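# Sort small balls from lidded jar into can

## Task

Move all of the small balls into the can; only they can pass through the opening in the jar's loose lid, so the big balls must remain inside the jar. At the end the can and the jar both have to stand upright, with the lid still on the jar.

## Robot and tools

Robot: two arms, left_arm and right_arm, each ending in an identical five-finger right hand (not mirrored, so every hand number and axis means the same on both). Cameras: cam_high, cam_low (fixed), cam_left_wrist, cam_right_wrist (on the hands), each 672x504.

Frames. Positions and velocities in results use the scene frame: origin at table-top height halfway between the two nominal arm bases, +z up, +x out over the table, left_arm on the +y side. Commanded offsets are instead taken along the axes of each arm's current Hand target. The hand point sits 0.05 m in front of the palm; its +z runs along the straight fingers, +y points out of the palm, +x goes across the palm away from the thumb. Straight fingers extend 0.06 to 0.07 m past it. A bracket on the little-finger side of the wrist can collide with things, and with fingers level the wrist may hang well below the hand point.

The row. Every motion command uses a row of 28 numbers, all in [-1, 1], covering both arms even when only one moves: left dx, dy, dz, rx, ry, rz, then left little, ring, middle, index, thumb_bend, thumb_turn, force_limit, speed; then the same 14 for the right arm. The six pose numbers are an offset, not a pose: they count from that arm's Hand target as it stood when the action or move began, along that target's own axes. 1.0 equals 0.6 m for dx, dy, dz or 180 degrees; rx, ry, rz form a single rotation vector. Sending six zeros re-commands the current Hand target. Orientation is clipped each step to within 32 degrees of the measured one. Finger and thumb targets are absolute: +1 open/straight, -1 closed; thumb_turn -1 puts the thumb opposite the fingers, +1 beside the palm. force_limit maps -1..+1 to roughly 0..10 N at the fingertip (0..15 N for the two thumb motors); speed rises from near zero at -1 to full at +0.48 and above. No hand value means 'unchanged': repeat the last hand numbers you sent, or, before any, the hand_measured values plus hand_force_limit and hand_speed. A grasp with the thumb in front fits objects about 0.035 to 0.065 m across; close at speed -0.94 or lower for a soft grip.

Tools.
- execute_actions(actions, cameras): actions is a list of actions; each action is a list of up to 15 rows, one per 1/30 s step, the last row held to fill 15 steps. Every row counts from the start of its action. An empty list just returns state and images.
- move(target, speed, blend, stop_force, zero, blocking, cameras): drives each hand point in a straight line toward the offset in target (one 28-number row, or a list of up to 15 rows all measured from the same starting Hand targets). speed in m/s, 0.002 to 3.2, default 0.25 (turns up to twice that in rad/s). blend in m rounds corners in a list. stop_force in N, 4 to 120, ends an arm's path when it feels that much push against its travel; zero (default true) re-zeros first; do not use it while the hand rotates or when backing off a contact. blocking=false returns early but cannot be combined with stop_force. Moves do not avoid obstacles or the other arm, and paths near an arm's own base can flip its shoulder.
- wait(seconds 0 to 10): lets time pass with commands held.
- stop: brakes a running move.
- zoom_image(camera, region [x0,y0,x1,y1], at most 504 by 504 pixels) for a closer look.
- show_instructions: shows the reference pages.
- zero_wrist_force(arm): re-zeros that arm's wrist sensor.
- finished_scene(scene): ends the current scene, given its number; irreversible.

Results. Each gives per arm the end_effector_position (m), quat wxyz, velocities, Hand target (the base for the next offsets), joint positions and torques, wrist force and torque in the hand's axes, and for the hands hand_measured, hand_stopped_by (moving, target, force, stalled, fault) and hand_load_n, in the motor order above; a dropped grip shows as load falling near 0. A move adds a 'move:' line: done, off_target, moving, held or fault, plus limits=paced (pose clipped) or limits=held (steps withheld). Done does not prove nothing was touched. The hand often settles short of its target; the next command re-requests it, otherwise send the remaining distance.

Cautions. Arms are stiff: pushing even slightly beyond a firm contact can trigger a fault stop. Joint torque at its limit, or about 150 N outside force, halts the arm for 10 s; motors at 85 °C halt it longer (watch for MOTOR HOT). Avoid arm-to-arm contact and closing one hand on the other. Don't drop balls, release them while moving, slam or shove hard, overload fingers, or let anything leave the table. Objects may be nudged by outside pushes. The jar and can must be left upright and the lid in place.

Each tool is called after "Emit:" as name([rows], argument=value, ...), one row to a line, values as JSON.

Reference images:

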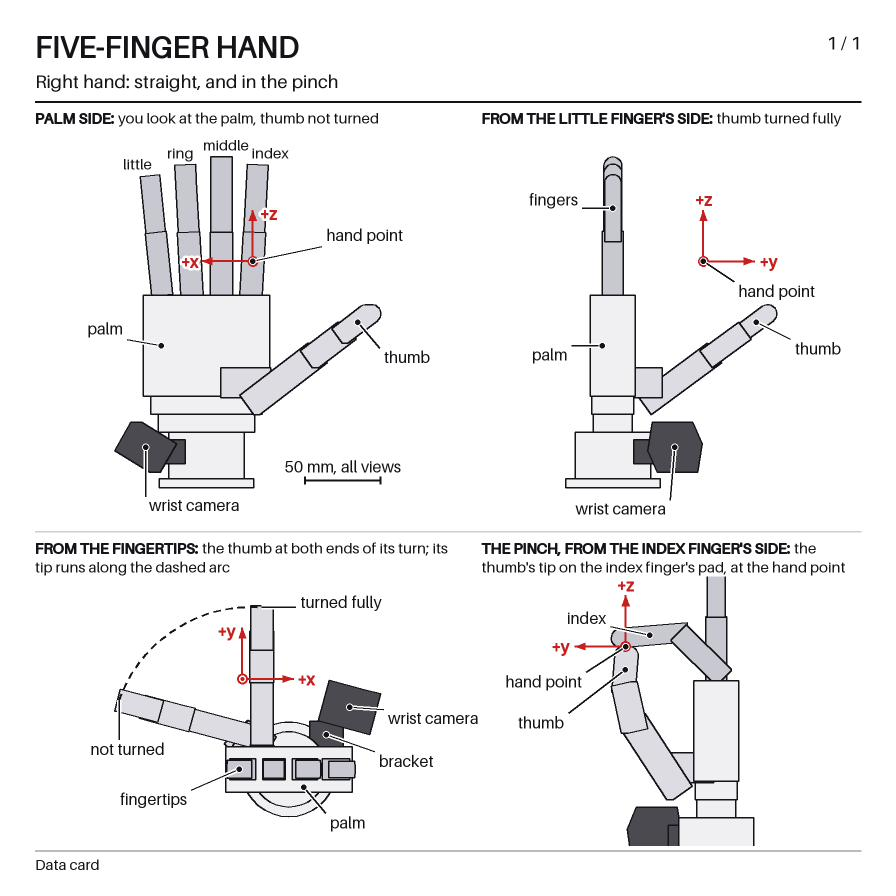

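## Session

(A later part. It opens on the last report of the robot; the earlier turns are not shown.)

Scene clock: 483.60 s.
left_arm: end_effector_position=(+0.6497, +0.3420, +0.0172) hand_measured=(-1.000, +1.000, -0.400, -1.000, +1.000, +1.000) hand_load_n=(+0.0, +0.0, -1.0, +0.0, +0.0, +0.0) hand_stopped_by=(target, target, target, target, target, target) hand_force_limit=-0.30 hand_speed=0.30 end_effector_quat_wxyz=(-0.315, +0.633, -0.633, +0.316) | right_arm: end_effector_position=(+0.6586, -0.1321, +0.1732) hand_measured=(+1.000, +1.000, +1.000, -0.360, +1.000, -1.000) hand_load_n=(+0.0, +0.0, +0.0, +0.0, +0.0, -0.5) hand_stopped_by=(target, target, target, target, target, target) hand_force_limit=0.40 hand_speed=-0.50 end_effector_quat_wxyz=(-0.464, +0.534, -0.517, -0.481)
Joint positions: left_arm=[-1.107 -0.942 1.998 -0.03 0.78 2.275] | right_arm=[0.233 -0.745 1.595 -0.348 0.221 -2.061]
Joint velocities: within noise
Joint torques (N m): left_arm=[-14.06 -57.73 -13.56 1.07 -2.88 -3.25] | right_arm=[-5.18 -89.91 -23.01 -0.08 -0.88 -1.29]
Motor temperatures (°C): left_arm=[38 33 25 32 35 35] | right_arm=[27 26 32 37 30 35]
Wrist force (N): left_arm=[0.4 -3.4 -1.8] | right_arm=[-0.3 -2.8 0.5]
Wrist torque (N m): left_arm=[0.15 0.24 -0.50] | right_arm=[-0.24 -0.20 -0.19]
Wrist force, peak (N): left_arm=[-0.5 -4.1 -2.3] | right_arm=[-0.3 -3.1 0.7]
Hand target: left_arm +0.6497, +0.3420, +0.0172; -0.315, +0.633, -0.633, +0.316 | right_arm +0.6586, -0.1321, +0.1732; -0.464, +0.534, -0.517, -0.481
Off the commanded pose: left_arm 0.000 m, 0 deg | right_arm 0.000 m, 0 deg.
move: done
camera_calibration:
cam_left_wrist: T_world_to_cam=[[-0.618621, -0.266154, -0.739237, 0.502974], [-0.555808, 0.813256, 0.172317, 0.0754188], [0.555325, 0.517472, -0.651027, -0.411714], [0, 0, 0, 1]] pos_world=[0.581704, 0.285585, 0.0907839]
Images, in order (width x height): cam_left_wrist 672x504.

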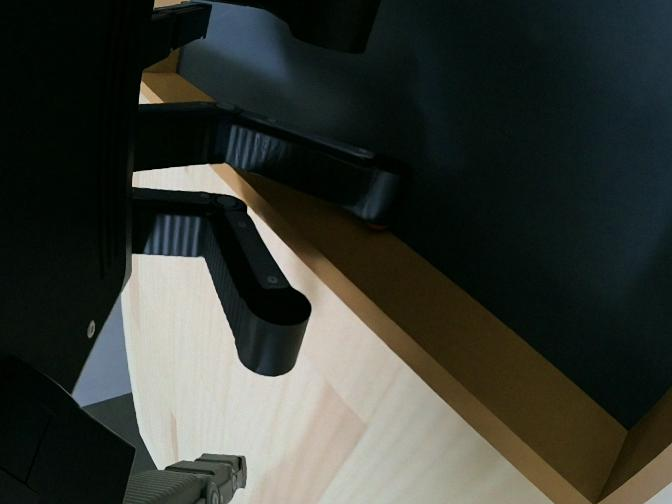

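Emit:
move(target=[0.02,0,0,0,0,0,-1,1,-0.4,-1,1,1,-0.3,0.3,0,0,0,0,0,0,1,1,1,-0.36,1,-1,0.4,-0.5], speed=0.1, cameras=["cam_left_wrist"])

Emit:
zoom_image(camera="cam_left_wrist", region=[300, 120, 560, 315])

Scene clock: 485.23 s.
left_arm: end_effector_position=(+0.6497, +0.3302, +0.0172) hand_measured=(-1.000, +1.000, -0.400, -1.000, +1.000, +1.000) hand_load_n=(+0.0, +0.0, +0.0, +0.0, +0.0, +0.0) hand_stopped_by=(target, target, target, target, target, target) hand_force_limit=-0.30 hand_speed=0.30 end_effector_quat_wxyz=(-0.315, +0.633, -0.633, +0.316) | right_arm: end_effector_position=(+0.6586, -0.1321, +0.1732) hand_measured=(+1.000, +1.000, +1.000, -0.360, +1.000, -1.000) hand_load_n=(+0.0, +0.0, +0.0, +0.0, +0.0, -0.5) hand_stopped_by=(target, target, target, target, target, target) hand_force_limit=0.40 hand_speed=-0.50 end_effector_quat_wxyz=(-0.464, +0.534, -0.517, -0.481)
Joint positions: left_arm=[-1.117 -0.932 1.979 -0.012 0.775 2.263] | right_arm=[0.233 -0.745 1.595 -0.348 0.221 -2.061]
Joint velocities: within noise
Joint torques (N m): left_arm=[-20.39 -56.95 -28.54 5.61 -3.88 -3.21] | right_arm=[-5.04 -88.38 -23.61 -0.58 -1.31 -1.6]
Motor temperatures (°C): left_arm=[38 33 25 32 35 35] | right_arm=[27 26 32 37 30 35]
Wrist force (N): left_arm=[-1.6 -2.1 -0.2] | right_arm=[-0.4 -2.7 0.5]
Wrist torque (N m): left_arm=[0.13 0.15 -0.50] | right_arm=[-0.21 -0.19 -0.20]
Wrist force, peak (N): left_arm=[0.6 -3.4 -2.0] | right_arm=[-0.3 -3.1 0.5]
Hand target: left_arm +0.6497, +0.3300, +0.0172; -0.315, +0.633, -0.633, +0.316 | right_arm +0.6586, -0.1321, +0.1732; -0.464, +0.534, -0.517, -0.481
Off the commanded pose: left_arm 0.000 m, 0 deg | right_arm 0.000 m, 0 deg.
move: done
camera_calibration:
cam_left_wrist: T_world_to_cam=[[-0.618655, -0.266104, -0.739226, 0.499839], [-0.55577, 0.813272, 0.172363, 0.0849848], [0.555325, 0.517473, -0.651027, -0.405608], [0, 0, 0, 1]] pos_world=[0.581704, 0.273784, 0.0907839]
Images, in order (width x height): cam_left_wrist 672x504.

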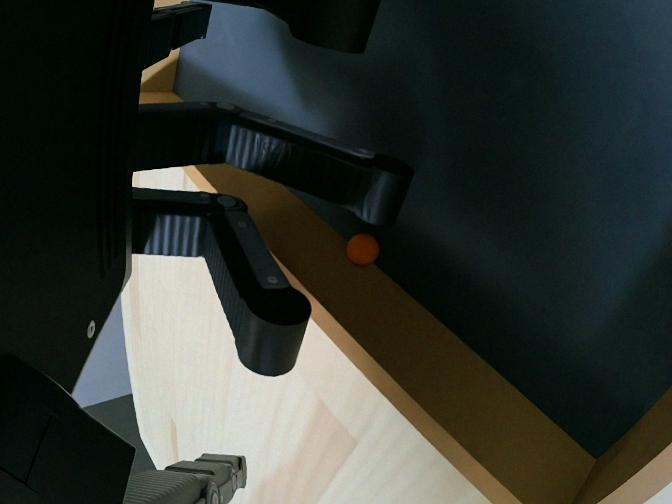

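Scaled by 1.938 from the camera's 672x504 image, which has a finer 960x720 frame.

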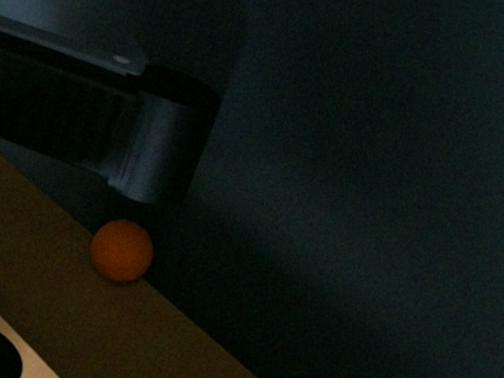

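Emit:
move([
  [0,-0.0304,-0.0229,0,0,0,-1,1,-0.4,-1,1,1,-0.3,0.3,0,0,0,0,0,0,1,1,1,-0.36,1,-1,0.4,-0.5],
  [-0.0258,-0.0312,-0.0218,0,0,0,-1,1,-0.4,-1,1,1,-0.3,0.3,0,0,0,0,0,0,1,1,1,-0.36,1,-1,0.4,-0.5],
], speed=0.06, cameras=["cam_left_wrist"])

Emit:
zoom_image(camera="cam_left_wrist", region=[300, 120, 560, 315])

Scene clock: 487.33 s.
left_arm: end_effector_position=(+0.6505, +0.3452, +0.0400) hand_measured=(-1.000, +1.000, -0.400, -1.000, +1.000, +1.000) hand_load_n=(+0.0, +0.0, +0.0, +0.5, +0.0, -0.5) hand_stopped_by=(target, target, target, target, target, target) hand_force_limit=-0.30 hand_speed=0.30 end_effector_quat_wxyz=(-0.315, +0.633, -0.633, +0.316) | right_arm: end_effector_position=(+0.6586, -0.1321, +0.1732) hand_measured=(+1.000, +1.000, +1.000, -0.360, +1.000, -1.000) hand_load_n=(+0.0, +0.5, +0.0, +0.0, +0.0, +0.0) hand_stopped_by=(target, target, target, target, target, target) hand_force_limit=0.40 hand_speed=-0.50 end_effector_quat_wxyz=(-0.464, +0.534, -0.517, -0.481)
Joint positions: left_arm=[-1.103 -0.98 2.002 0.001 0.782 2.28] | right_arm=[0.233 -0.745 1.595 -0.348 0.221 -2.061]
Joint velocities: within noise
Joint torques (N m): left_arm=[20.42 -82.21 -15.62 0.12 0.94 4.23] | right_arm=[-4.22 -87.47 -23.23 -0.03 -1.4 -1.3]
Motor temperatures (°C): left_arm=[38 33 25 32 35 35] | right_arm=[27 26 32 37 30 35]
Wrist force (N): left_arm=[-1.2 -1.8 -0.5] | right_arm=[-0.8 -2.6 0.6]
Wrist torque (N m): left_arm=[0.25 0.22 -0.41] | right_arm=[-0.21 -0.14 -0.22]
Wrist force, peak (N): left_arm=[-2.4 -2.5 -0.5] | right_arm=[-0.8 -3.0 0.4]
Hand target: left_arm +0.6505, +0.3455, +0.0401; -0.315, +0.633, -0.633, +0.316 | right_arm +0.6586, -0.1321, +0.1732; -0.464, +0.534, -0.517, -0.481
Off the commanded pose: left_arm 0.000 m, 0 deg | right_arm 0.000 m, 0 deg.
move: done
camera_calibration:
cam_left_wrist: T_world_to_cam=[[-0.618621, -0.266154, -0.739237, 0.521176], [-0.555808, 0.813256, 0.172317, 0.0693322], [0.555325, 0.517472, -0.651027, -0.398971], [0, 0, 0, 1]] pos_world=[0.582504, 0.288785, 0.113584]
Images, in order (width x height): cam_left_wrist 672x504.

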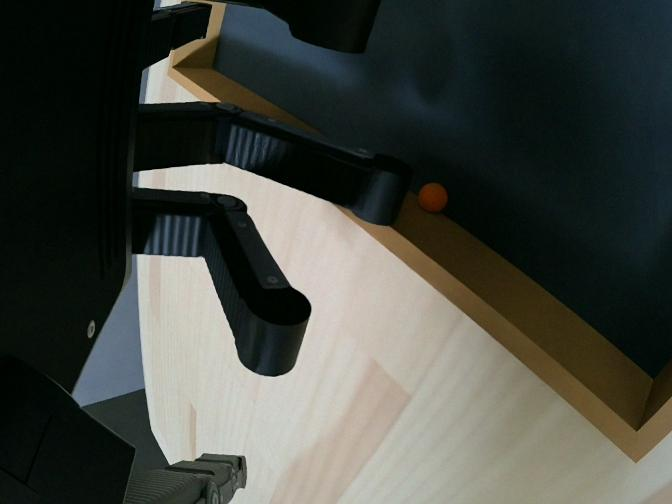

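Scaled by 1.938 from the camera's 672x504 image, which has a finer 960x720 frame.

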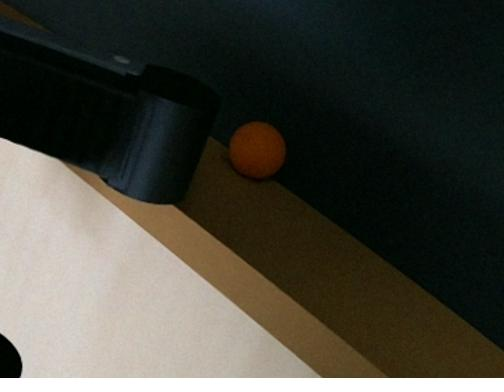

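Emit:
move(target=[0,0.0293,0.0221,0,0,0,-1,1,-0.4,-1,1,1,-0.3,0.3,0,0,0,0,0,0,1,1,1,-0.36,1,-1,0.4,-0.5], speed=0.01, stop_force=4, cameras=["cam_left_wrist"])

Emit:
zoom_image(camera="cam_left_wrist", region=[300, 120, 560, 315])

Scene clock: 490.60 s.
left_arm: end_effector_position=(+0.6505, +0.3455, +0.0182) hand_measured=(-1.000, +1.000, -0.400, -1.000, +1.000, +1.000) hand_load_n=(+0.0, +0.0, -4.0, +0.5, +0.0, -0.5) hand_stopped_by=(target, target, target, target, target, target) hand_force_limit=-0.30 hand_speed=0.30 end_effector_quat_wxyz=(-0.315, +0.633, -0.633, +0.316) | right_arm: end_effector_position=(+0.6586, -0.1321, +0.1732) hand_measured=(+1.000, +1.000, +1.000, -0.360, +1.000, -1.000) hand_load_n=(+0.0, +0.0, +0.0, +0.0, +0.0, -0.5) hand_stopped_by=(target, target, target, target, target, target) hand_force_limit=0.40 hand_speed=-0.50 end_effector_quat_wxyz=(-0.464, +0.534, -0.517, -0.481)
Joint positions: left_arm=[-1.103 -0.946 2.003 -0.034 0.782 2.281] | right_arm=[0.233 -0.745 1.595 -0.348 0.221 -2.061]
Joint velocities: within noise
Joint torques (N m): left_arm=[24.55 -72.97 -15.47 4.16 0.59 3.41] | right_arm=[-4.77 -89.16 -24.28 -0.7 -0.56 -1.29]
Motor temperatures (°C): left_arm=[38 33 25 32 35 35] | right_arm=[27 26 32 37 30 35]
Wrist force (N): left_arm=[-1.2 -5.2 -3.9] | right_arm=[-0.6 -2.6 0.6]
Wrist torque (N m): left_arm=[0.15 0.31 -0.50] | right_arm=[-0.20 -0.17 -0.21]
Wrist force, peak (N): left_arm=[-0.6 -5.4 -4.1] | right_arm=[-0.4 -3.1 0.7]
Hand target: left_arm +0.6505, +0.3455, +0.0183; -0.315, +0.633, -0.633, +0.316 | right_arm +0.6586, -0.1321, +0.1732; -0.464, +0.534, -0.517, -0.481
Off the commanded pose: left_arm 0.000 m, 0 deg | right_arm 0.000 m, 0 deg.
move: contact (left_arm)
camera_calibration:
cam_left_wrist: T_world_to_cam=[[-0.618621, -0.266154, -0.739237, 0.505066], [-0.555808, 0.813256, 0.172317, 0.072862], [0.555325, 0.517472, -0.651027, -0.413384], [0, 0, 0, 1]] pos_world=[0.582504, 0.289085, 0.0916839]
Images, in order (width x height): cam_left_wrist 672x504.

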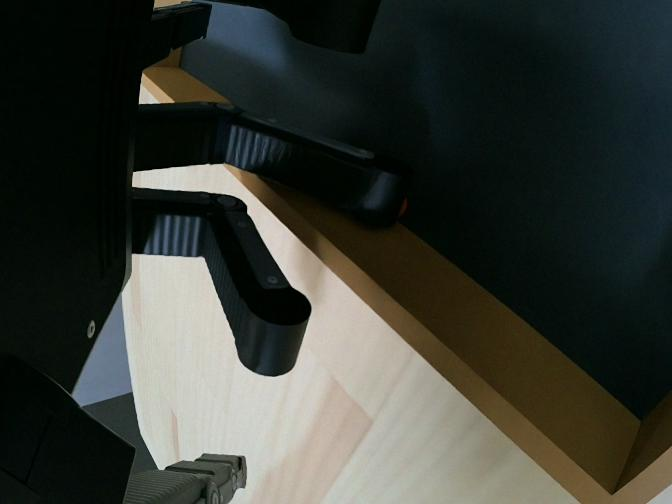

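Scaled by 1.938 from the camera's 672x504 image, which has a finer 960x720 frame.

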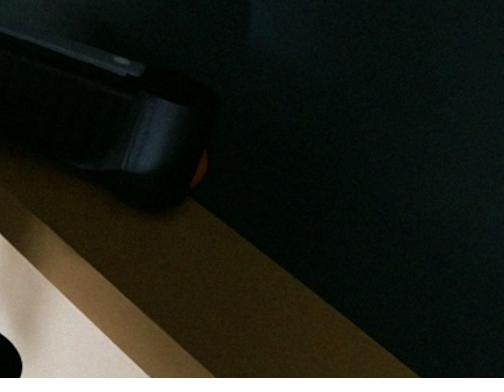

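Emit:
move(target=[0.0267,0,0,0,0,0,-1,1,-0.4,-1,1,1,-0.3,0.3,0,0,0,0,0,0,1,1,1,-0.36,1,-1,0.4,-0.5], speed=0.15, cameras=["cam_left_wrist"])

Emit:
zoom_image(camera="cam_left_wrist", region=[300, 120, 560, 315])

Scene clock: 492.00 s.
left_arm: end_effector_position=(+0.6505, +0.3297, +0.0183) hand_measured=(-1.000, +1.000, -0.400, -1.000, +1.000, +1.000) hand_load_n=(+0.0, +0.0, +0.0, +0.0, +0.0, +0.0) hand_stopped_by=(target, target, target, target, target, target) hand_force_limit=-0.30 hand_speed=0.30 end_effector_quat_wxyz=(-0.315, +0.633, -0.633, +0.316) | right_arm: end_effector_position=(+0.6586, -0.1321, +0.1732) hand_measured=(+1.000, +1.000, +1.000, -0.360, +1.000, -1.000) hand_load_n=(+0.0, +0.0, +0.0, +0.0, +0.0, -0.5) hand_stopped_by=(target, target, target, target, target, target) hand_force_limit=0.40 hand_speed=-0.50 end_effector_quat_wxyz=(-0.464, +0.534, -0.517, -0.481)
Joint positions: left_arm=[-1.116 -0.933 1.977 -0.01 0.776 2.265] | right_arm=[0.233 -0.745 1.595 -0.348 0.221 -2.061]
Joint velocities: within noise
Joint torques (N m): left_arm=[-19.4 -63.54 -29.46 5.75 -2.9 -2.64] | right_arm=[-3.92 -91.65 -24.98 -0.55 -0.25 -0.85]
Motor temperatures (°C): left_arm=[38 33 25 32 35 35] | right_arm=[27 26 32 37 30 35]
Wrist force (N): left_arm=[-2.1 -2.3 -0.7] | right_arm=[-0.4 -2.4 0.9]
Wrist torque (N m): left_arm=[0.16 0.23 -0.54] | right_arm=[-0.20 -0.21 -0.19]
Wrist force, peak (N): left_arm=[-0.9 -5.9 -3.9] | right_arm=[-0.7 -3.1 0.5]
Hand target: left_arm +0.6505, +0.3295, +0.0183; -0.315, +0.633, -0.633, +0.316 | right_arm +0.6586, -0.1321, +0.1732; -0.464, +0.534, -0.517, -0.481
Off the commanded pose: left_arm 0.000 m, 0 deg | right_arm 0.000 m, 0 deg.
move: done
camera_calibration:
cam_left_wrist: T_world_to_cam=[[-0.618614, -0.266066, -0.739274, 0.50091], [-0.55578, 0.813263, 0.172374, 0.0856707], [0.555362, 0.517506, -0.650969, -0.405178], [0, 0, 0, 1]] pos_world=[0.582504, 0.273284, 0.091784]
Images, in order (width x height): cam_left_wrist 672x504.

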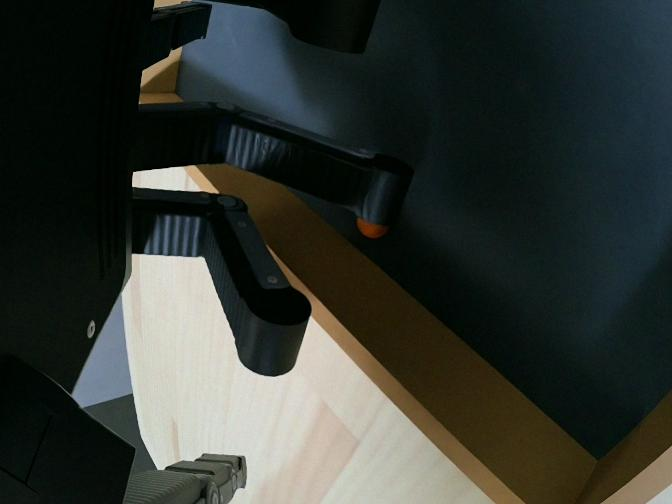

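Scaled by 1.938 from the camera's 672x504 image, which has a finer 960x720 frame.

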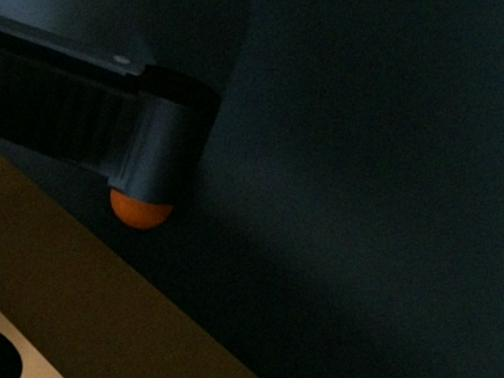

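Emit:
move([
  [0,-0.0533,-0.0401,0,0,0,-1,-1,-0.4,-1,1,1,-0.3,0.3,0,0,0,0,0,0,1,1,1,-0.36,1,-1,0.4,-0.5],
  [-0.0258,-0.0548,-0.0381,0,0,0,-1,-1,-0.4,-1,1,1,-0.3,0.3,0,0,0,0,0,0,1,1,1,-0.36,1,-1,0.4,-0.5],
], speed=0.06, cameras=["cam_left_wrist"])

Emit:
zoom_image(camera="cam_left_wrist", region=[300, 120, 560, 315])

Scene clock: 494.10 s.
left_arm: end_effector_position=(+0.6520, +0.3447, +0.0582) hand_measured=(-1.000, -1.000, -0.400, -1.000, +1.000, +1.000) hand_load_n=(+0.0, +0.0, +0.0, +0.0, +0.0, +0.0) hand_stopped_by=(target, target, target, target, target, target) hand_force_limit=-0.30 hand_speed=0.30 end_effector_quat_wxyz=(-0.315, +0.633, -0.633, +0.316) | right_arm: end_effector_position=(+0.6586, -0.1321, +0.1732) hand_measured=(+1.000, +1.000, +1.000, -0.360, +1.000, -1.000) hand_load_n=(+0.0, +0.0, +0.0, +0.0, +0.0, +0.0) hand_stopped_by=(target, target, target, target, target, target) hand_force_limit=0.40 hand_speed=-0.50 end_effector_quat_wxyz=(-0.464, +0.534, -0.517, -0.481)
Joint positions: left_arm=[-1.101 -1.006 1.997 0.03 0.783 2.283] | right_arm=[0.233 -0.745 1.595 -0.348 0.221 -2.061]
Joint velocities: within noise
Joint torques (N m): left_arm=[18.54 -83.8 -19.12 -0.19 1.22 3.34] | right_arm=[-4.36 -91.3 -25.29 -0.31 -1.19 -1.26]
Motor temperatures (°C): left_arm=[38 33 25 32 35 35] | right_arm=[27 26 32 37 30 35]
Wrist force (N): left_arm=[-1.2 -2.6 -0.2] | right_arm=[-0.5 -2.6 0.6]
Wrist torque (N m): left_arm=[0.13 0.23 -0.42] | right_arm=[-0.21 -0.18 -0.21]
Wrist force, peak (N): left_arm=[-2.4 -2.6 -0.9] | right_arm=[-0.8 -2.9 0.6]
Hand target: left_arm +0.6521, +0.3450, +0.0583; -0.315, +0.633, -0.633, +0.316 | right_arm +0.6586, -0.1321, +0.1732; -0.464, +0.534, -0.517, -0.481
Off the commanded pose: left_arm 0.000 m, 0 deg | right_arm 0.000 m, 0 deg.
move: done
camera_calibration:
cam_left_wrist: T_world_to_cam=[[-0.618621, -0.266154, -0.739237, 0.535425], [-0.555808, 0.813256, 0.172317, 0.0674364], [0.555325, 0.517472, -0.651027, -0.387697], [0, 0, 0, 1]] pos_world=[0.584004, 0.288285, 0.131784]
Images, in order (width x height): cam_left_wrist 672x504.

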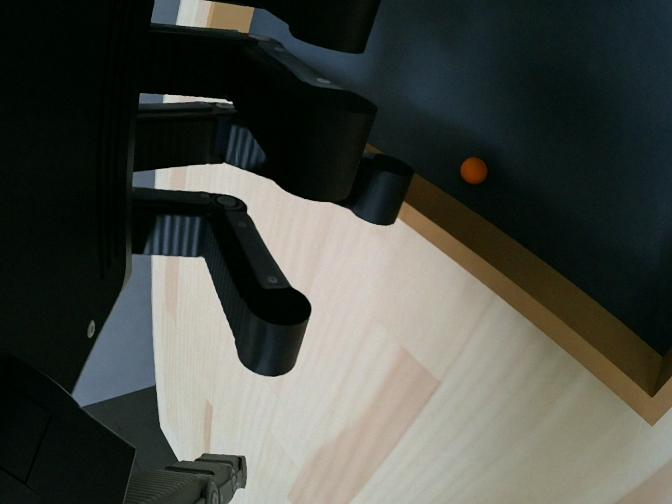

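Scaled by 1.938 from the camera's 672x504 image, which has a finer 960x720 frame.

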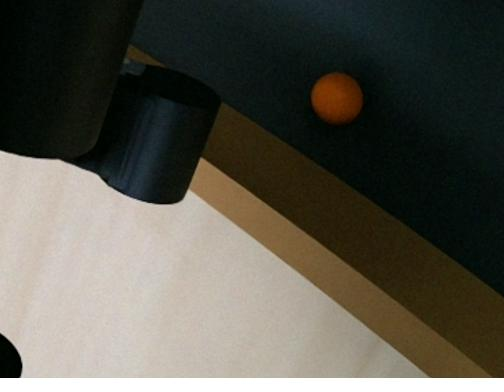

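Emit:
move(target=[0.0125,-0.0119,0.0158,0,0,0,-1,-1,-0.4,-1,0.68,-1,-0.3,0.2,0,0,0,0,0,0,1,1,1,-0.36,1,-1,0.4,-0.5], speed=0.06, cameras=[])

Emit:
move(target=[0,0.032,0.0241,0,0,0,-1,-1,-0.4,-1,0.68,-1,-0.3,0.2,0,0,0,0,0,0,1,1,1,-0.36,1,-1,0.4,-0.5], speed=0.02, stop_force=4, cameras=["cam_left_wrist"])

Emit:
zoom_image(camera="cam_left_wrist", region=[300, 120, 560, 315])

Scene clock: 496.07 s.
left_arm: end_effector_position=(+0.6639, +0.3375, +0.0583) hand_measured=(-1.000, -1.000, -0.400, -1.000, +0.680, -1.000) hand_load_n=(+0.0, +0.0, +0.0, +0.0, +0.0, +0.0) hand_stopped_by=(target, target, target, target, target, target) hand_force_limit=-0.30 hand_speed=0.20 end_effector_quat_wxyz=(-0.315, +0.633, -0.633, +0.316) | right_arm: end_effector_position=(+0.6586, -0.1321, +0.1732) hand_measured=(+1.000, +1.000, +1.000, -0.360, +1.000, -1.000) hand_load_n=(+0.0, +0.0, +0.0, +0.0, +0.5, +0.0) hand_stopped_by=(target, target, target, target, target, target) hand_force_limit=0.40 hand_speed=-0.50 end_effector_quat_wxyz=(-0.464, +0.534, -0.517, -0.481)
Joint positions: left_arm=[-1.088 -0.995 1.97 0.035 0.79 2.298] | right_arm=[0.233 -0.745 1.595 -0.348 0.221 -2.061]
Joint velocities: within noise
Joint torques (N m): left_arm=[22.38 -53.18 -31.75 4.77 0.84 3.81] | right_arm=[-5.39 -93.5 -25.23 -0.64 -0.71 -1.44]
Motor temperatures (°C): left_arm=[38 33 25 32 35 35] | right_arm=[27 26 32 37 30 35]
Wrist force (N): left_arm=[-1.5 -1.5 -0.9] | right_arm=[-0.8 -2.8 0.5]
Wrist torque (N m): left_arm=[0.32 0.24 -0.42] | right_arm=[-0.23 -0.14 -0.23]
Wrist force, peak (N): left_arm=[-1.5 -2.4 -0.5] | right_arm=[-0.6 -3.1 0.9]
Hand target: left_arm +0.6639, +0.3375, +0.0583; -0.315, +0.633, -0.633, +0.316 | right_arm +0.6586, -0.1321, +0.1732; -0.464, +0.534, -0.517, -0.481
Off the commanded pose: left_arm 0.000 m, 0 deg | right_arm 0.000 m, 0 deg.
move: done
No camera images: "cameras" was empty.

Scene clock: 498.33 s.
left_arm: end_effector_position=(+0.6639, +0.3375, +0.0342) hand_measured=(-1.000, -1.000, -0.400, -1.000, +0.680, -1.000) hand_load_n=(+0.5, +0.0, +0.0, +0.0, +0.0, +0.0) hand_stopped_by=(target, target, target, target, target, target) hand_force_limit=-0.30 hand_speed=0.20 end_effector_quat_wxyz=(-0.315, +0.633, -0.633, +0.316) | right_arm: end_effector_position=(+0.6586, -0.1321, +0.1732) hand_measured=(+1.000, +1.000, +1.000, -0.360, +1.000, -1.000) hand_load_n=(+0.0, +0.0, +0.0, +0.0, +0.0, -0.5) hand_stopped_by=(target, target, target, target, target, target) hand_force_limit=0.40 hand_speed=-0.50 end_effector_quat_wxyz=(-0.464, +0.534, -0.517, -0.481)
Joint positions: left_arm=[-1.088 -0.959 1.972 -0.003 0.79 2.298] | right_arm=[0.233 -0.745 1.595 -0.348 0.221 -2.061]
Joint velocities: within noise
Joint torques (N m): left_arm=[5.17 -57.61 -15.66 0.48 -0.97 -2.42] | right_arm=[-5.04 -91.06 -25.9 -0.09 -0.94 -1.29]
Motor temperatures (°C): left_arm=[38 33 25 32 35 35] | right_arm=[27 26 32 37 30 35]
Wrist force (N): left_arm=[-1.2 -1.9 -0.8] | right_arm=[-0.5 -2.6 0.7]
Wrist torque (N m): left_arm=[0.24 0.17 -0.40] | right_arm=[-0.21 -0.19 -0.20]
Wrist force, peak (N): left_arm=[-1.7 -2.2 -0.5] | right_arm=[-0.4 -3.1 0.6]
Hand target: left_arm +0.6639, +0.3375, +0.0342; -0.315, +0.633, -0.633, +0.316 | right_arm +0.6586, -0.1321, +0.1732; -0.464, +0.534, -0.517, -0.481
Off the commanded pose: left_arm 0.000 m, 0 deg | right_arm 0.000 m, 0 deg.
move: done
camera_calibration:
cam_left_wrist: T_world_to_cam=[[-0.618621, -0.266154, -0.739237, 0.523102], [-0.555808, 0.813256, 0.172317, 0.0841229], [0.555325, 0.517472, -0.651027, -0.406152], [0, 0, 0, 1]] pos_world=[0.595904, 0.280985, 0.107784]
Images, in order (width x height): cam_left_wrist 672x504.

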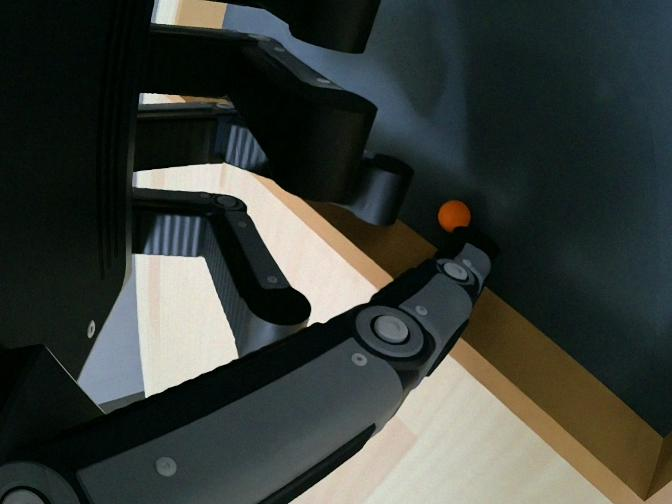

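Scaled by 1.938 from the camera's 672x504 image, which has a finer 960x720 frame.

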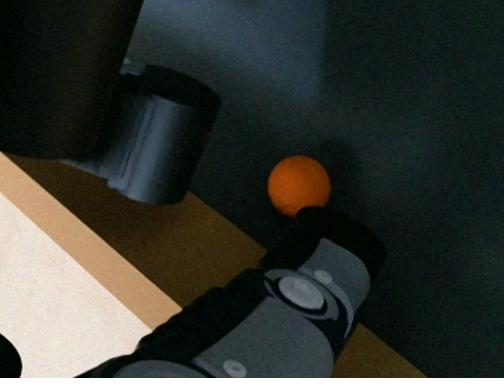

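Emit:
move(target=[0,0.0222,0.0168,0,0,0,-1,-1,-0.4,-1,0.68,-1,-0.3,0.2,0,0,0,0,0,0,1,1,1,-0.36,1,-1,0.4,-0.5], speed=0.01, stop_force=4, cameras=["cam_left_wrist"])

Emit:
zoom_image(camera="cam_left_wrist", region=[300, 120, 560, 315])

Scene clock: 501.47 s.
left_arm: end_effector_position=(+0.6639, +0.3374, +0.0210) hand_measured=(-1.000, -1.000, -0.400, -1.000, +0.680, -1.000) hand_load_n=(+0.0, +0.0, +0.0, +0.0, -0.5, +0.0) hand_stopped_by=(target, target, target, target, target, target) hand_force_limit=-0.30 hand_speed=0.20 end_effector_quat_wxyz=(-0.315, +0.633, -0.633, +0.316) | right_arm: end_effector_position=(+0.6586, -0.1321, +0.1732) hand_measured=(+1.000, +1.000, +1.000, -0.360, +1.000, -1.000) hand_load_n=(+0.0, +0.0, +0.0, +0.0, +0.0, -0.5) hand_stopped_by=(target, target, target, target, target, target) hand_force_limit=0.40 hand_speed=-0.50 end_effector_quat_wxyz=(-0.464, +0.534, -0.517, -0.481)
Joint positions: left_arm=[-1.088 -0.939 1.972 -0.023 0.79 2.298] | right_arm=[0.233 -0.745 1.595 -0.348 0.221 -2.061]
Joint velocities: within noise
Joint torques (N m): left_arm=[3.27 -82.45 -16.29 4.84 -0.48 0.29] | right_arm=[-3.74 -92.8 -25.05 -0.51 -0.98 -1.14]
Motor temperatures (°C): left_arm=[38 33 25 32 35 35] | right_arm=[27 26 32 37 30 35]
Wrist force (N): left_arm=[-1.6 -4.6 -3.1] | right_arm=[-0.3 -2.7 0.6]
Wrist torque (N m): left_arm=[0.10 0.26 -0.47] | right_arm=[-0.22 -0.21 -0.20]
Wrist force, peak (N): left_arm=[-1.6 -6.6 -4.7] | right_arm=[-0.4 -3.1 0.6]
Hand target: left_arm +0.6639, +0.3374, +0.0210; -0.315, +0.633, -0.633, +0.316 (not the last commanded pose) | right_arm +0.6586, -0.1321, +0.1732; -0.464, +0.534, -0.517, -0.481
Off the commanded pose: left_arm 0.003 m, 0 deg | right_arm 0.000 m, 0 deg.
move: contact (left_arm)
camera_calibration:
cam_left_wrist: T_world_to_cam=[[-0.618621, -0.266154, -0.739237, 0.513344], [-0.555808, 0.813256, 0.172317, 0.0863975], [0.555325, 0.517472, -0.651027, -0.414746], [0, 0, 0, 1]] pos_world=[0.595904, 0.280985, 0.0945839]
Images, in order (width x height): cam_left_wrist 672x504.

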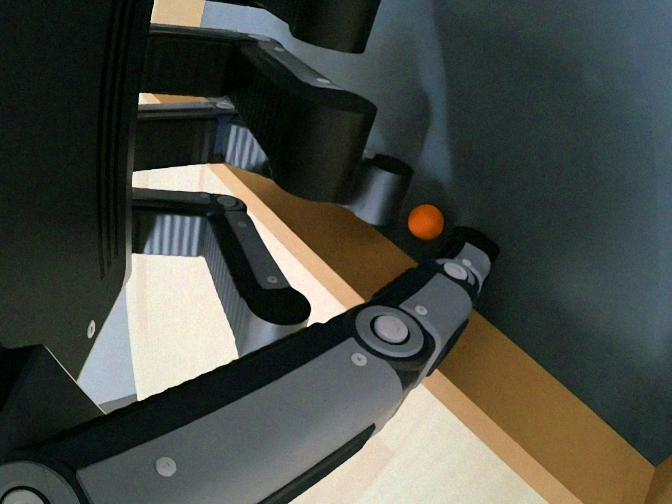

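Scaled by 1.938 from the camera's 672x504 image, which has a finer 960x720 frame.

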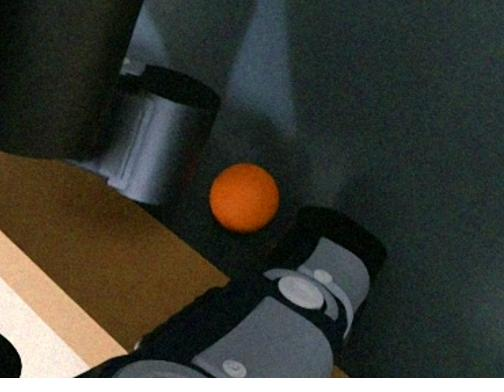

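Emit:
move(target=[0,0,0,0,0,0,-1,-1,-0.4,-1,0.6,-1,-0.6,-0.8,0,0,0,0,0,0,1,1,1,-0.36,1,-1,0.4,-0.5], speed=0.05, cameras=[])

Emit:
move(target=[0,0.00466,0.0035,0,0,0,-1,-1,-0.4,-1,0.6,-1,-0.6,-0.8,0,0,0,0,0,0,1,1,1,-0.36,1,-1,0.4,-0.5], speed=0.008, stop_force=4, cameras=["cam_left_wrist"])

Emit:
zoom_image(camera="cam_left_wrist", region=[300, 120, 560, 315])

Scene clock: 502.40 s.
left_arm: end_effector_position=(+0.6639, +0.3374, +0.0210) hand_measured=(-1.000, -1.000, -0.400, -1.000, +0.664, -1.000) hand_load_n=(+0.0, +0.0, +0.0, +0.0, +3.5, +0.0) hand_stopped_by=(target, target, target, target, force, target) hand_force_limit=-0.60 hand_speed=-0.80 end_effector_quat_wxyz=(-0.315, +0.633, -0.633, +0.316) | right_arm: end_effector_position=(+0.6586, -0.1321, +0.1732) hand_measured=(+1.000, +1.000, +1.000, -0.360, +1.000, -1.000) hand_load_n=(+0.0, +0.0, +0.0, +0.0, +0.0, -0.5) hand_stopped_by=(target, target, target, target, target, target) hand_force_limit=0.40 hand_speed=-0.50 end_effector_quat_wxyz=(-0.464, +0.534, -0.517, -0.481)
Joint positions: left_arm=[-1.088 -0.939 1.972 -0.023 0.79 2.298] | right_arm=[0.233 -0.745 1.595 -0.348 0.221 -2.061]
Joint velocities: within noise
Joint torques (N m): left_arm=[4.21 -83.68 -17.04 4.57 -1.08 0.2] | right_arm=[-3.75 -92.49 -26.19 -0.43 -0.8 -0.79]
Motor temperatures (°C): left_arm=[38 33 25 32 35 35] | right_arm=[27 26 32 37 30 35]
Wrist force (N): left_arm=[-1.1 -2.7 -5.3] | right_arm=[-0.3 -2.6 0.9]
Wrist torque (N m): left_arm=[0.08 0.22 -0.44] | right_arm=[-0.22 -0.24 -0.19]
Wrist force, peak (N): left_arm=[-1.3 -2.8 -5.8] | right_arm=[-0.6 -3.2 0.8]
Hand target: left_arm +0.6639, +0.3374, +0.0210; -0.315, +0.633, -0.633, +0.316 | right_arm +0.6586, -0.1321, +0.1732; -0.464, +0.534, -0.517, -0.481
Off the commanded pose: left_arm 0.000 m, 0 deg | right_arm 0.000 m, 0 deg.
move: done
No camera images: "cameras" was empty.

Scene clock: 503.67 s.
left_arm: end_effector_position=(+0.6640, +0.3374, +0.0204) hand_measured=(-1.000, -1.000, -0.400, -1.000, +0.664, -1.000) hand_load_n=(+0.0, +0.0, +0.0, +0.0, +3.5, +0.0) hand_stopped_by=(target, target, target, target, force, target) hand_force_limit=-0.60 hand_speed=-0.80 end_effector_quat_wxyz=(-0.315, +0.633, -0.633, +0.316) | right_arm: end_effector_position=(+0.6586, -0.1321, +0.1732) hand_measured=(+1.000, +1.000, +1.000, -0.360, +1.000, -1.000) hand_load_n=(+0.0, +0.0, +0.0, +0.0, +0.0, +0.0) hand_stopped_by=(target, target, target, target, target, target) hand_force_limit=0.40 hand_speed=-0.50 end_effector_quat_wxyz=(-0.464, +0.534, -0.517, -0.481)
Joint positions: left_arm=[-1.088 -0.938 1.972 -0.024 0.79 2.298] | right_arm=[0.233 -0.745 1.595 -0.348 0.221 -2.061]
Joint velocities: within noise
Joint torques (N m): left_arm=[4.66 -81.78 -14.89 3.87 -0.85 0.49] | right_arm=[-2.38 -94.67 -26 -0.62 -1.03 -0.54]
Motor temperatures (°C): left_arm=[38 33 25 32 35 35] | right_arm=[27 26 32 37 30 35]
Wrist force (N): left_arm=[-1.7 -5.5 -7.8] | right_arm=[-0.6 -2.8 0.5]
Wrist torque (N m): left_arm=[-0.14 0.33 -0.50] | right_arm=[-0.23 -0.17 -0.22]
Wrist force, peak (N): left_arm=[-1.7 -7.1 -9.1] | right_arm=[-0.7 -3.0 0.5]
Hand target: left_arm +0.6640, +0.3374, +0.0204; -0.315, +0.633, -0.633, +0.316 (not the last commanded pose) | right_arm +0.6586, -0.1321, +0.1732; -0.464, +0.534, -0.517, -0.481
Off the commanded pose: left_arm 0.003 m, 0 deg | right_arm 0.000 m, 0 deg.
move: contact (left_arm)
camera_calibration:
cam_left_wrist: T_world_to_cam=[[-0.618579, -0.266214, -0.739249, 0.512894], [-0.555853, 0.813236, 0.172262, 0.0865387], [0.555326, 0.517472, -0.651027, -0.415136], [0, 0, 0, 1]] pos_world=[0.595904, 0.280985, 0.0939839]
Images, in order (width x height): cam_left_wrist 672x504.

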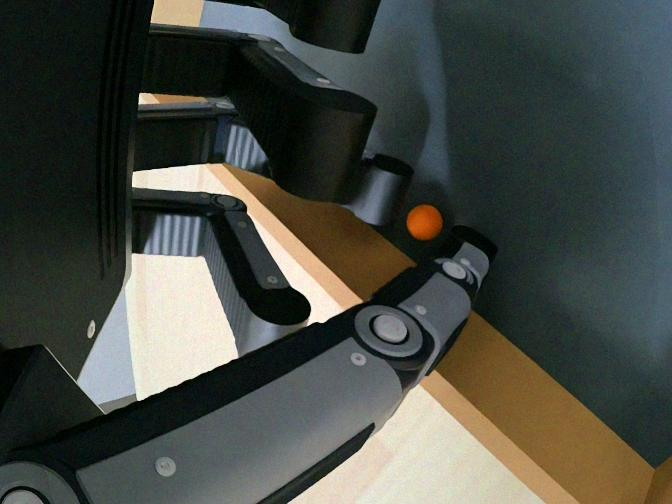

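Scaled by 1.938 from the camera's 672x504 image, which has a finer 960x720 frame.

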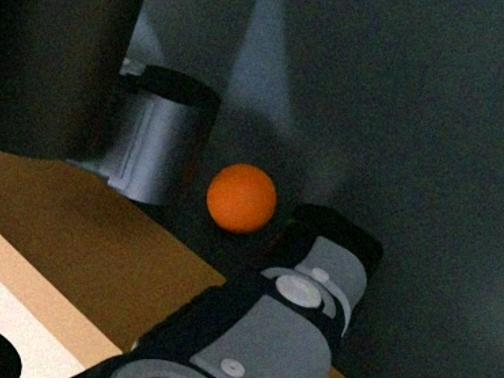

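Emit:
move(target=[0,-0.00266,-0.002,0,0,0,-1,-1,-0.4,-1,0.664,-1,-0.6,-0.8,0,0,0,0,0,0,1,1,1,-0.36,1,-1,0.4,-0.5], speed=0.02, cameras=[])

Emit:
move(target=[0,0,0,0,0,0,-1,-1,-0.4,-1,0.59,-1,-0.6,-0.8,0,0,0,0,0,0,1,1,1,-0.36,1,-1,0.4,-0.5], speed=0.05, cameras=[])

Emit:
move(target=[0,0.0064,0.0048,0,0,0,-1,-1,-0.4,-1,0.59,-1,-0.6,-0.8,0,0,0,0,0,0,1,1,1,-0.36,1,-1,0.4,-0.5], speed=0.008, stop_force=4, cameras=["cam_left_wrist"])

Emit:
zoom_image(camera="cam_left_wrist", region=[300, 120, 560, 315])

Scene clock: 504.90 s.
left_arm: end_effector_position=(+0.6639, +0.3374, +0.0223) hand_measured=(-1.000, -1.000, -0.400, -1.000, +0.664, -1.000) hand_load_n=(+0.0, +0.0, +0.0, +0.0, +0.0, +0.0) hand_stopped_by=(target, target, target, target, force, target) hand_force_limit=-0.60 hand_speed=-0.80 end_effector_quat_wxyz=(-0.315, +0.633, -0.633, +0.316) | right_arm: end_effector_position=(+0.6586, -0.1321, +0.1732) hand_measured=(+1.000, +1.000, +1.000, -0.360, +1.000, -1.000) hand_load_n=(+0.0, +0.0, +0.0, +0.0, +0.0, -0.5) hand_stopped_by=(target, target, target, target, target, target) hand_force_limit=0.40 hand_speed=-0.50 end_effector_quat_wxyz=(-0.464, +0.534, -0.517, -0.481)
Joint positions: left_arm=[-1.088 -0.941 1.972 -0.021 0.79 2.298] | right_arm=[0.233 -0.745 1.595 -0.348 0.221 -2.061]
Joint velocities: within noise
Joint torques (N m): left_arm=[8.87 -85.07 -19.76 5.07 -0.73 0.15] | right_arm=[-2.88 -93.73 -26.64 -0.67 -0.44 -0.75]
Motor temperatures (°C): left_arm=[38 33 25 32 35 35] | right_arm=[27 26 32 37 30 35]
Wrist force (N): left_arm=[-1.4 -2.2 -0.9] | right_arm=[-0.7 -2.6 0.5]
Wrist torque (N m): left_arm=[0.21 0.21 -0.44] | right_arm=[-0.21 -0.15 -0.22]
Wrist force, peak (N): left_arm=[-2.0 -5.8 -8.5] | right_arm=[-0.5 -3.1 0.4]
Hand target: left_arm +0.6640, +0.3374, +0.0224; -0.315, +0.633, -0.633, +0.316 | right_arm +0.6586, -0.1321, +0.1732; -0.464, +0.534, -0.517, -0.481
Off the commanded pose: left_arm 0.000 m, 0 deg | right_arm 0.000 m, 0 deg.
move: done
No camera images: "cameras" was empty.

Scene clock: 505.43 s.
left_arm: end_effector_position=(+0.6639, +0.3374, +0.0224) hand_measured=(-1.000, -1.000, -0.400, -1.000, +0.590, -1.000) hand_load_n=(+0.0, +0.5, +0.0, +0.0, +0.0, +0.0) hand_stopped_by=(target, target, target, target, target, target) hand_force_limit=-0.60 hand_speed=-0.80 end_effector_quat_wxyz=(-0.315, +0.633, -0.633, +0.316) | right_arm: end_effector_position=(+0.6586, -0.1321, +0.1732) hand_measured=(+1.000, +1.000, +1.000, -0.360, +1.000, -1.000) hand_load_n=(+0.0, +0.0, +0.0, +0.0, +0.0, -0.5) hand_stopped_by=(target, target, target, target, target, target) hand_force_limit=0.40 hand_speed=-0.50 end_effector_quat_wxyz=(-0.464, +0.534, -0.517, -0.481)
Joint positions: left_arm=[-1.088 -0.941 1.972 -0.021 0.79 2.298] | right_arm=[0.233 -0.745 1.595 -0.348 0.221 -2.061]
Joint velocities: within noise
Joint torques (N m): left_arm=[6.49 -84.75 -23.69 4.85 -0.34 0.58] | right_arm=[-1.1 -92.54 -24.94 -0.37 -0.81 -0.77]
Motor temperatures (°C): left_arm=[38 33 25 32 35 35] | right_arm=[27 26 32 37 30 35]
Wrist force (N): left_arm=[-1.2 -2.0 -0.8] | right_arm=[-0.6 -2.7 0.6]
Wrist torque (N m): left_arm=[0.21 0.18 -0.43] | right_arm=[-0.22 -0.16 -0.21]
Wrist force, peak (N): left_arm=[-1.6 -2.3 -0.7] | right_arm=[-0.4 -3.0 0.7]
Hand target: left_arm +0.6640, +0.3374, +0.0224; -0.315, +0.633, -0.633, +0.316 | right_arm +0.6586, -0.1321, +0.1732; -0.464, +0.534, -0.517, -0.481
Off the commanded pose: left_arm 0.000 m, 0 deg | right_arm 0.000 m, 0 deg.
move: done
No camera images: "cameras" was empty.

Scene clock: 506.97 s.
left_arm: end_effector_position=(+0.6640, +0.3374, +0.0197) hand_measured=(-1.000, -1.000, -0.400, -1.000, +0.590, -1.000) hand_load_n=(+0.0, +0.0, +0.0, +0.0, -1.0, +0.0) hand_stopped_by=(target, target, target, target, target, target) hand_force_limit=-0.60 hand_speed=-0.80 end_effector_quat_wxyz=(-0.315, +0.633, -0.633, +0.316) | right_arm: end_effector_position=(+0.6586, -0.1321, +0.1732) hand_measured=(+1.000, +1.000, +1.000, -0.360, +1.000, -1.000) hand_load_n=(+0.0, +0.0, +0.0, +0.0, +0.0, -0.5) hand_stopped_by=(target, target, target, target, target, target) hand_force_limit=0.40 hand_speed=-0.50 end_effector_quat_wxyz=(-0.464, +0.534, -0.517, -0.481)
Joint positions: left_arm=[-1.088 -0.937 1.972 -0.025 0.79 2.298] | right_arm=[0.233 -0.745 1.595 -0.348 0.221 -2.061]
Joint velocities: within noise
Joint torques (N m): left_arm=[9.19 -82.38 -24.88 4.71 -0.6 -0.61] | right_arm=[-2.03 -94.04 -26.12 -0.5 -0.63 -0.63]
Motor temperatures (°C): left_arm=[38 33 25 32 35 35] | right_arm=[27 26 32 37 30 35]
Wrist force (N): left_arm=[-1.6 -4.8 -3.9] | right_arm=[-0.3 -2.3 0.6]
Wrist torque (N m): left_arm=[0.13 0.25 -0.47] | right_arm=[-0.17 -0.22 -0.18]
Wrist force, peak (N): left_arm=[-1.7 -6.1 -5.2] | right_arm=[-0.6 -3.0 0.4]
Hand target: left_arm +0.6640, +0.3374, +0.0197; -0.315, +0.633, -0.633, +0.316 (not the last commanded pose) | right_arm +0.6586, -0.1321, +0.1732; -0.464, +0.534, -0.517, -0.481
Off the commanded pose: left_arm 0.002 m, 0 deg | right_arm 0.000 m, 0 deg.
move: contact (left_arm)
camera_calibration:
cam_left_wrist: T_world_to_cam=[[-0.618579, -0.266214, -0.739249, 0.512302], [-0.555853, 0.813236, 0.172262, 0.0866765], [0.555326, 0.517472, -0.651027, -0.415657], [0, 0, 0, 1]] pos_world=[0.595904, 0.280985, 0.0931839]
Images, in order (width x height): cam_left_wrist 672x504.

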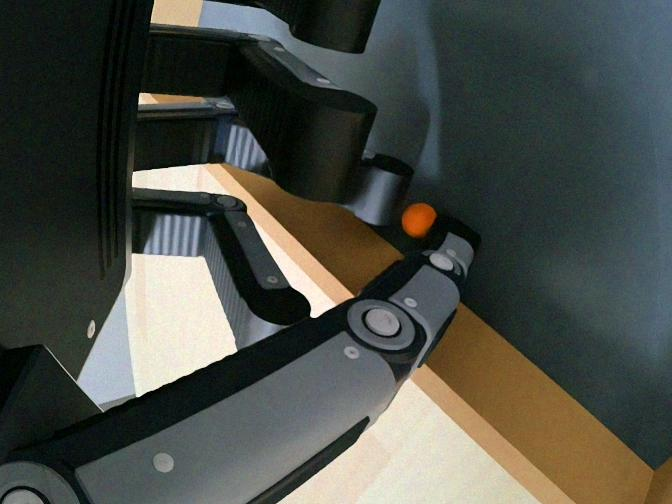

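Scaled by 1.938 from the camera's 672x504 image, which has a finer 960x720 frame.

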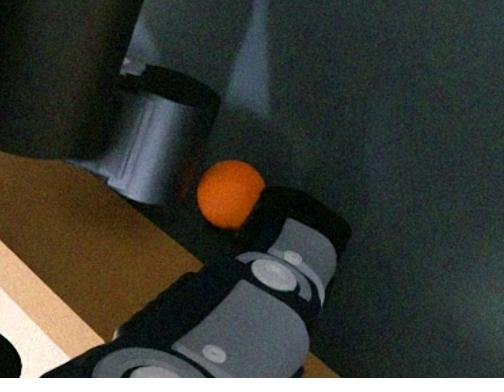

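Emit:
move(target=[0,-0.0016,-0.0012,0,0,0,-1,-1,-0.4,-1,0.59,-1,-0.6,-0.8,0,0,0,0,0,0,1,1,1,-0.36,1,-1,0.4,-0.5], speed=0.02, cameras=[])

Emit:
move(target=[0,0,0,0,0,0,-1,-1,-0.4,-1,0.35,-1,-0.6,-0.9,0,0,0,0,0,0,1,1,1,-0.36,1,-1,0.4,-0.5], speed=0.05, cameras=["cam_left_wrist"])

Emit:
zoom_image(camera="cam_left_wrist", region=[300, 120, 560, 315])

Scene clock: 508.03 s.
left_arm: end_effector_position=(+0.6640, +0.3374, +0.0208) hand_measured=(-1.000, -1.000, -0.400, -1.000, +0.590, -1.000) hand_load_n=(+0.0, +0.0, +0.0, +0.0, +0.0, +0.0) hand_stopped_by=(target, target, target, target, target, target) hand_force_limit=-0.60 hand_speed=-0.80 end_effector_quat_wxyz=(-0.315, +0.633, -0.633, +0.316) | right_arm: end_effector_position=(+0.6586, -0.1321, +0.1732) hand_measured=(+1.000, +1.000, +1.000, -0.360, +1.000, -1.000) hand_load_n=(+0.0, +0.0, +0.0, +0.0, +0.0, +0.0) hand_stopped_by=(target, target, target, target, target, target) hand_force_limit=0.40 hand_speed=-0.50 end_effector_quat_wxyz=(-0.464, +0.534, -0.517, -0.481)
Joint positions: left_arm=[-1.088 -0.939 1.972 -0.023 0.79 2.298] | right_arm=[0.233 -0.745 1.595 -0.348 0.221 -2.061]
Joint velocities: within noise
Joint torques (N m): left_arm=[8.43 -90.68 -27.46 5.83 -0.43 0.37] | right_arm=[-1.11 -93.2 -26.56 -0.22 -1.47 -0.72]
Motor temperatures (°C): left_arm=[38 33 25 32 35 35] | right_arm=[27 26 32 37 30 35]
Wrist force (N): left_arm=[-1.4 -1.7 -0.6] | right_arm=[-0.3 -2.6 0.6]
Wrist torque (N m): left_arm=[0.25 0.20 -0.42] | right_arm=[-0.21 -0.21 -0.19]
Wrist force, peak (N): left_arm=[-1.6 -5.6 -3.7] | right_arm=[-0.6 -2.8 0.6]
Hand target: left_arm +0.6640, +0.3374, +0.0209; -0.315, +0.633, -0.633, +0.316 | right_arm +0.6586, -0.1321, +0.1732; -0.464, +0.534, -0.517, -0.481
Off the commanded pose: left_arm 0.000 m, 0 deg | right_arm 0.000 m, 0 deg.
move: done
No camera images: "cameras" was empty.

Scene clock: 509.43 s.
left_arm: end_effector_position=(+0.6640, +0.3374, +0.0209) hand_measured=(-1.000, -1.000, -0.400, -1.000, +0.424, -1.000) hand_load_n=(+0.0, +0.0, +0.5, +0.0, +3.0, +0.5) hand_stopped_by=(target, target, target, target, force, target) hand_force_limit=-0.60 hand_speed=-0.90 end_effector_quat_wxyz=(-0.315, +0.633, -0.633, +0.316) | right_arm: end_effector_position=(+0.6586, -0.1321, +0.1732) hand_measured=(+1.000, +1.000, +1.000, -0.360, +1.000, -1.000) hand_load_n=(+0.0, +0.0, +0.0, +0.0, +0.0, +0.0) hand_stopped_by=(target, target, target, target, target, target) hand_force_limit=0.40 hand_speed=-0.50 end_effector_quat_wxyz=(-0.464, +0.534, -0.517, -0.481)
Joint positions: left_arm=[-1.088 -0.939 1.972 -0.023 0.79 2.298] | right_arm=[0.233 -0.745 1.595 -0.348 0.221 -2.061]
Joint velocities: within noise
Joint torques (N m): left_arm=[9.96 -89.14 -28.21 4.18 -0.71 1.51] | right_arm=[-3.81 -96.4 -26.19 -0.61 -0.95 -0.84]
Motor temperatures (°C): left_arm=[38 33 25 32 35 35] | right_arm=[27 26 32 37 30 35]
Wrist force (N): left_arm=[-1.2 -2.0 -1.0] | right_arm=[-0.8 -2.8 0.9]
Wrist torque (N m): left_arm=[0.26 0.18 -0.42] | right_arm=[-0.26 -0.14 -0.23]
Wrist force, peak (N): left_arm=[-1.7 -2.4 -0.8] | right_arm=[-0.5 -3.0 0.8]
Hand target: left_arm +0.6640, +0.3374, +0.0209; -0.315, +0.633, -0.633, +0.316 | right_arm +0.6586, -0.1321, +0.1732; -0.464, +0.534, -0.517, -0.481
Off the commanded pose: left_arm 0.000 m, 0 deg | right_arm 0.000 m, 0 deg.
move: done
camera_calibration:
cam_left_wrist: T_world_to_cam=[[-0.618579, -0.266214, -0.739249, 0.513189], [-0.555853, 0.813236, 0.172262, 0.0864698], [0.555326, 0.517472, -0.651027, -0.414876], [0, 0, 0, 1]] pos_world=[0.595904, 0.280985, 0.0943839]
Images, in order (width x height): cam_left_wrist 672x504.

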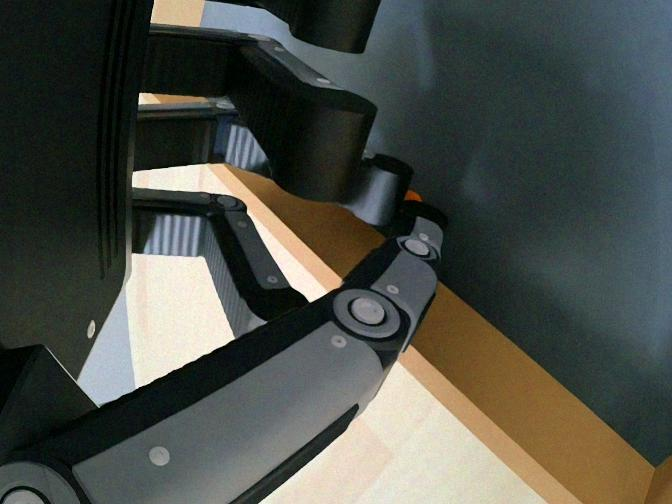

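Scaled by 1.938 from the camera's 672x504 image, which has a finer 960x720 frame.

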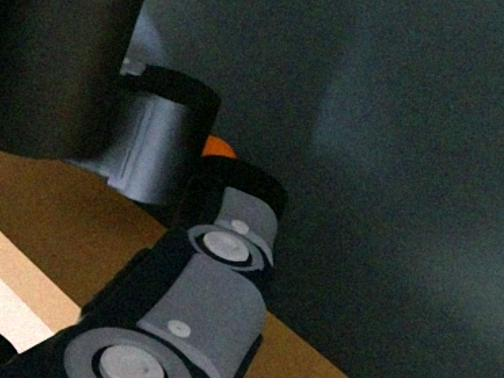

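Emit:
move(target=[0,-0.0053,-0.004,0,0,0,-1,-1,-0.4,-1,0.35,-1,-0.6,-0.9,0,0,0,0,0,0,1,1,1,-0.36,1,-1,0.4,-0.5], speed=0.01, cameras=["cam_left_wrist"])

Emit:
zoom_image(camera="cam_left_wrist", region=[300, 120, 560, 315])

Scene clock: 510.47 s.
left_arm: end_effector_position=(+0.6640, +0.3374, +0.0246) hand_measured=(-1.000, -1.000, -0.400, -1.000, +0.424, -1.000) hand_load_n=(+0.0, +0.0, +0.5, +0.0, +2.5, +0.5) hand_stopped_by=(target, target, target, target, force, target) hand_force_limit=-0.60 hand_speed=-0.90 end_effector_quat_wxyz=(-0.315, +0.633, -0.633, +0.316) | right_arm: end_effector_position=(+0.6586, -0.1321, +0.1732) hand_measured=(+1.000, +1.000, +1.000, -0.360, +1.000, -1.000) hand_load_n=(+0.0, +0.0, +0.0, +0.0, +0.0, +0.0) hand_stopped_by=(target, target, target, target, target, target) hand_force_limit=0.40 hand_speed=-0.50 end_effector_quat_wxyz=(-0.464, +0.534, -0.517, -0.481)
Joint positions: left_arm=[-1.088 -0.944 1.972 -0.018 0.79 2.298] | right_arm=[0.233 -0.745 1.595 -0.348 0.221 -2.061]
Joint velocities: within noise
Joint torques (N m): left_arm=[14.39 -87.07 -29.57 5.64 -0.53 1.76] | right_arm=[-1.76 -94.61 -27.3 -0.31 -1.09 -0.73]
Motor temperatures (°C): left_arm=[38 33 25 32 35 35] | right_arm=[27 26 32 37 30 35]
Wrist force (N): left_arm=[-1.2 -2.0 -0.6] | right_arm=[-0.4 -2.7 0.4]
Wrist torque (N m): left_arm=[0.21 0.16 -0.43] | right_arm=[-0.21 -0.20 -0.20]
Wrist force, peak (N): left_arm=[-1.9 -2.3 -0.8] | right_arm=[-0.6 -2.9 0.6]
Hand target: left_arm +0.6640, +0.3374, +0.0249; -0.315, +0.633, -0.633, +0.316 | right_arm +0.6586, -0.1321, +0.1732; -0.464, +0.534, -0.517, -0.481
Off the commanded pose: left_arm 0.000 m, 0 deg | right_arm 0.000 m, 0 deg.
move: done
camera_calibration:
cam_left_wrist: T_world_to_cam=[[-0.618594, -0.266228, -0.739232, 0.516009], [-0.555808, 0.813278, 0.172209, 0.0857814], [0.555354, 0.517399, -0.651061, -0.412396], [0, 0, 0, 1]] pos_world=[0.595904, 0.280985, 0.0981839]
Images, in order (width x height): cam_left_wrist 672x504.

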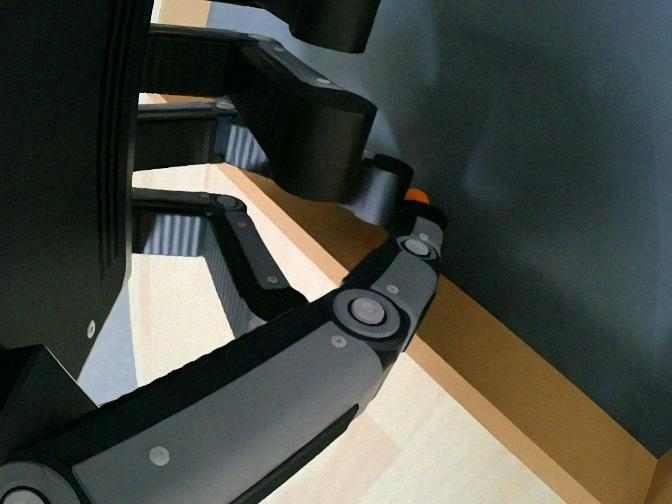

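Scaled by 1.938 from the camera's 672x504 image, which has a finer 960x720 frame.

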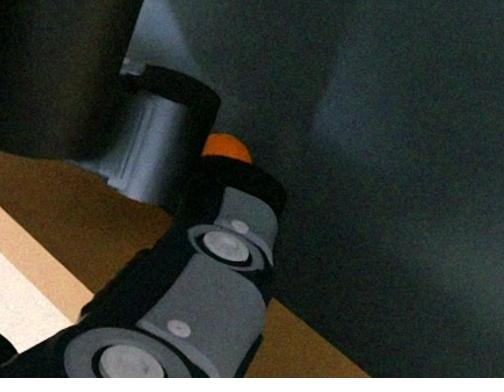

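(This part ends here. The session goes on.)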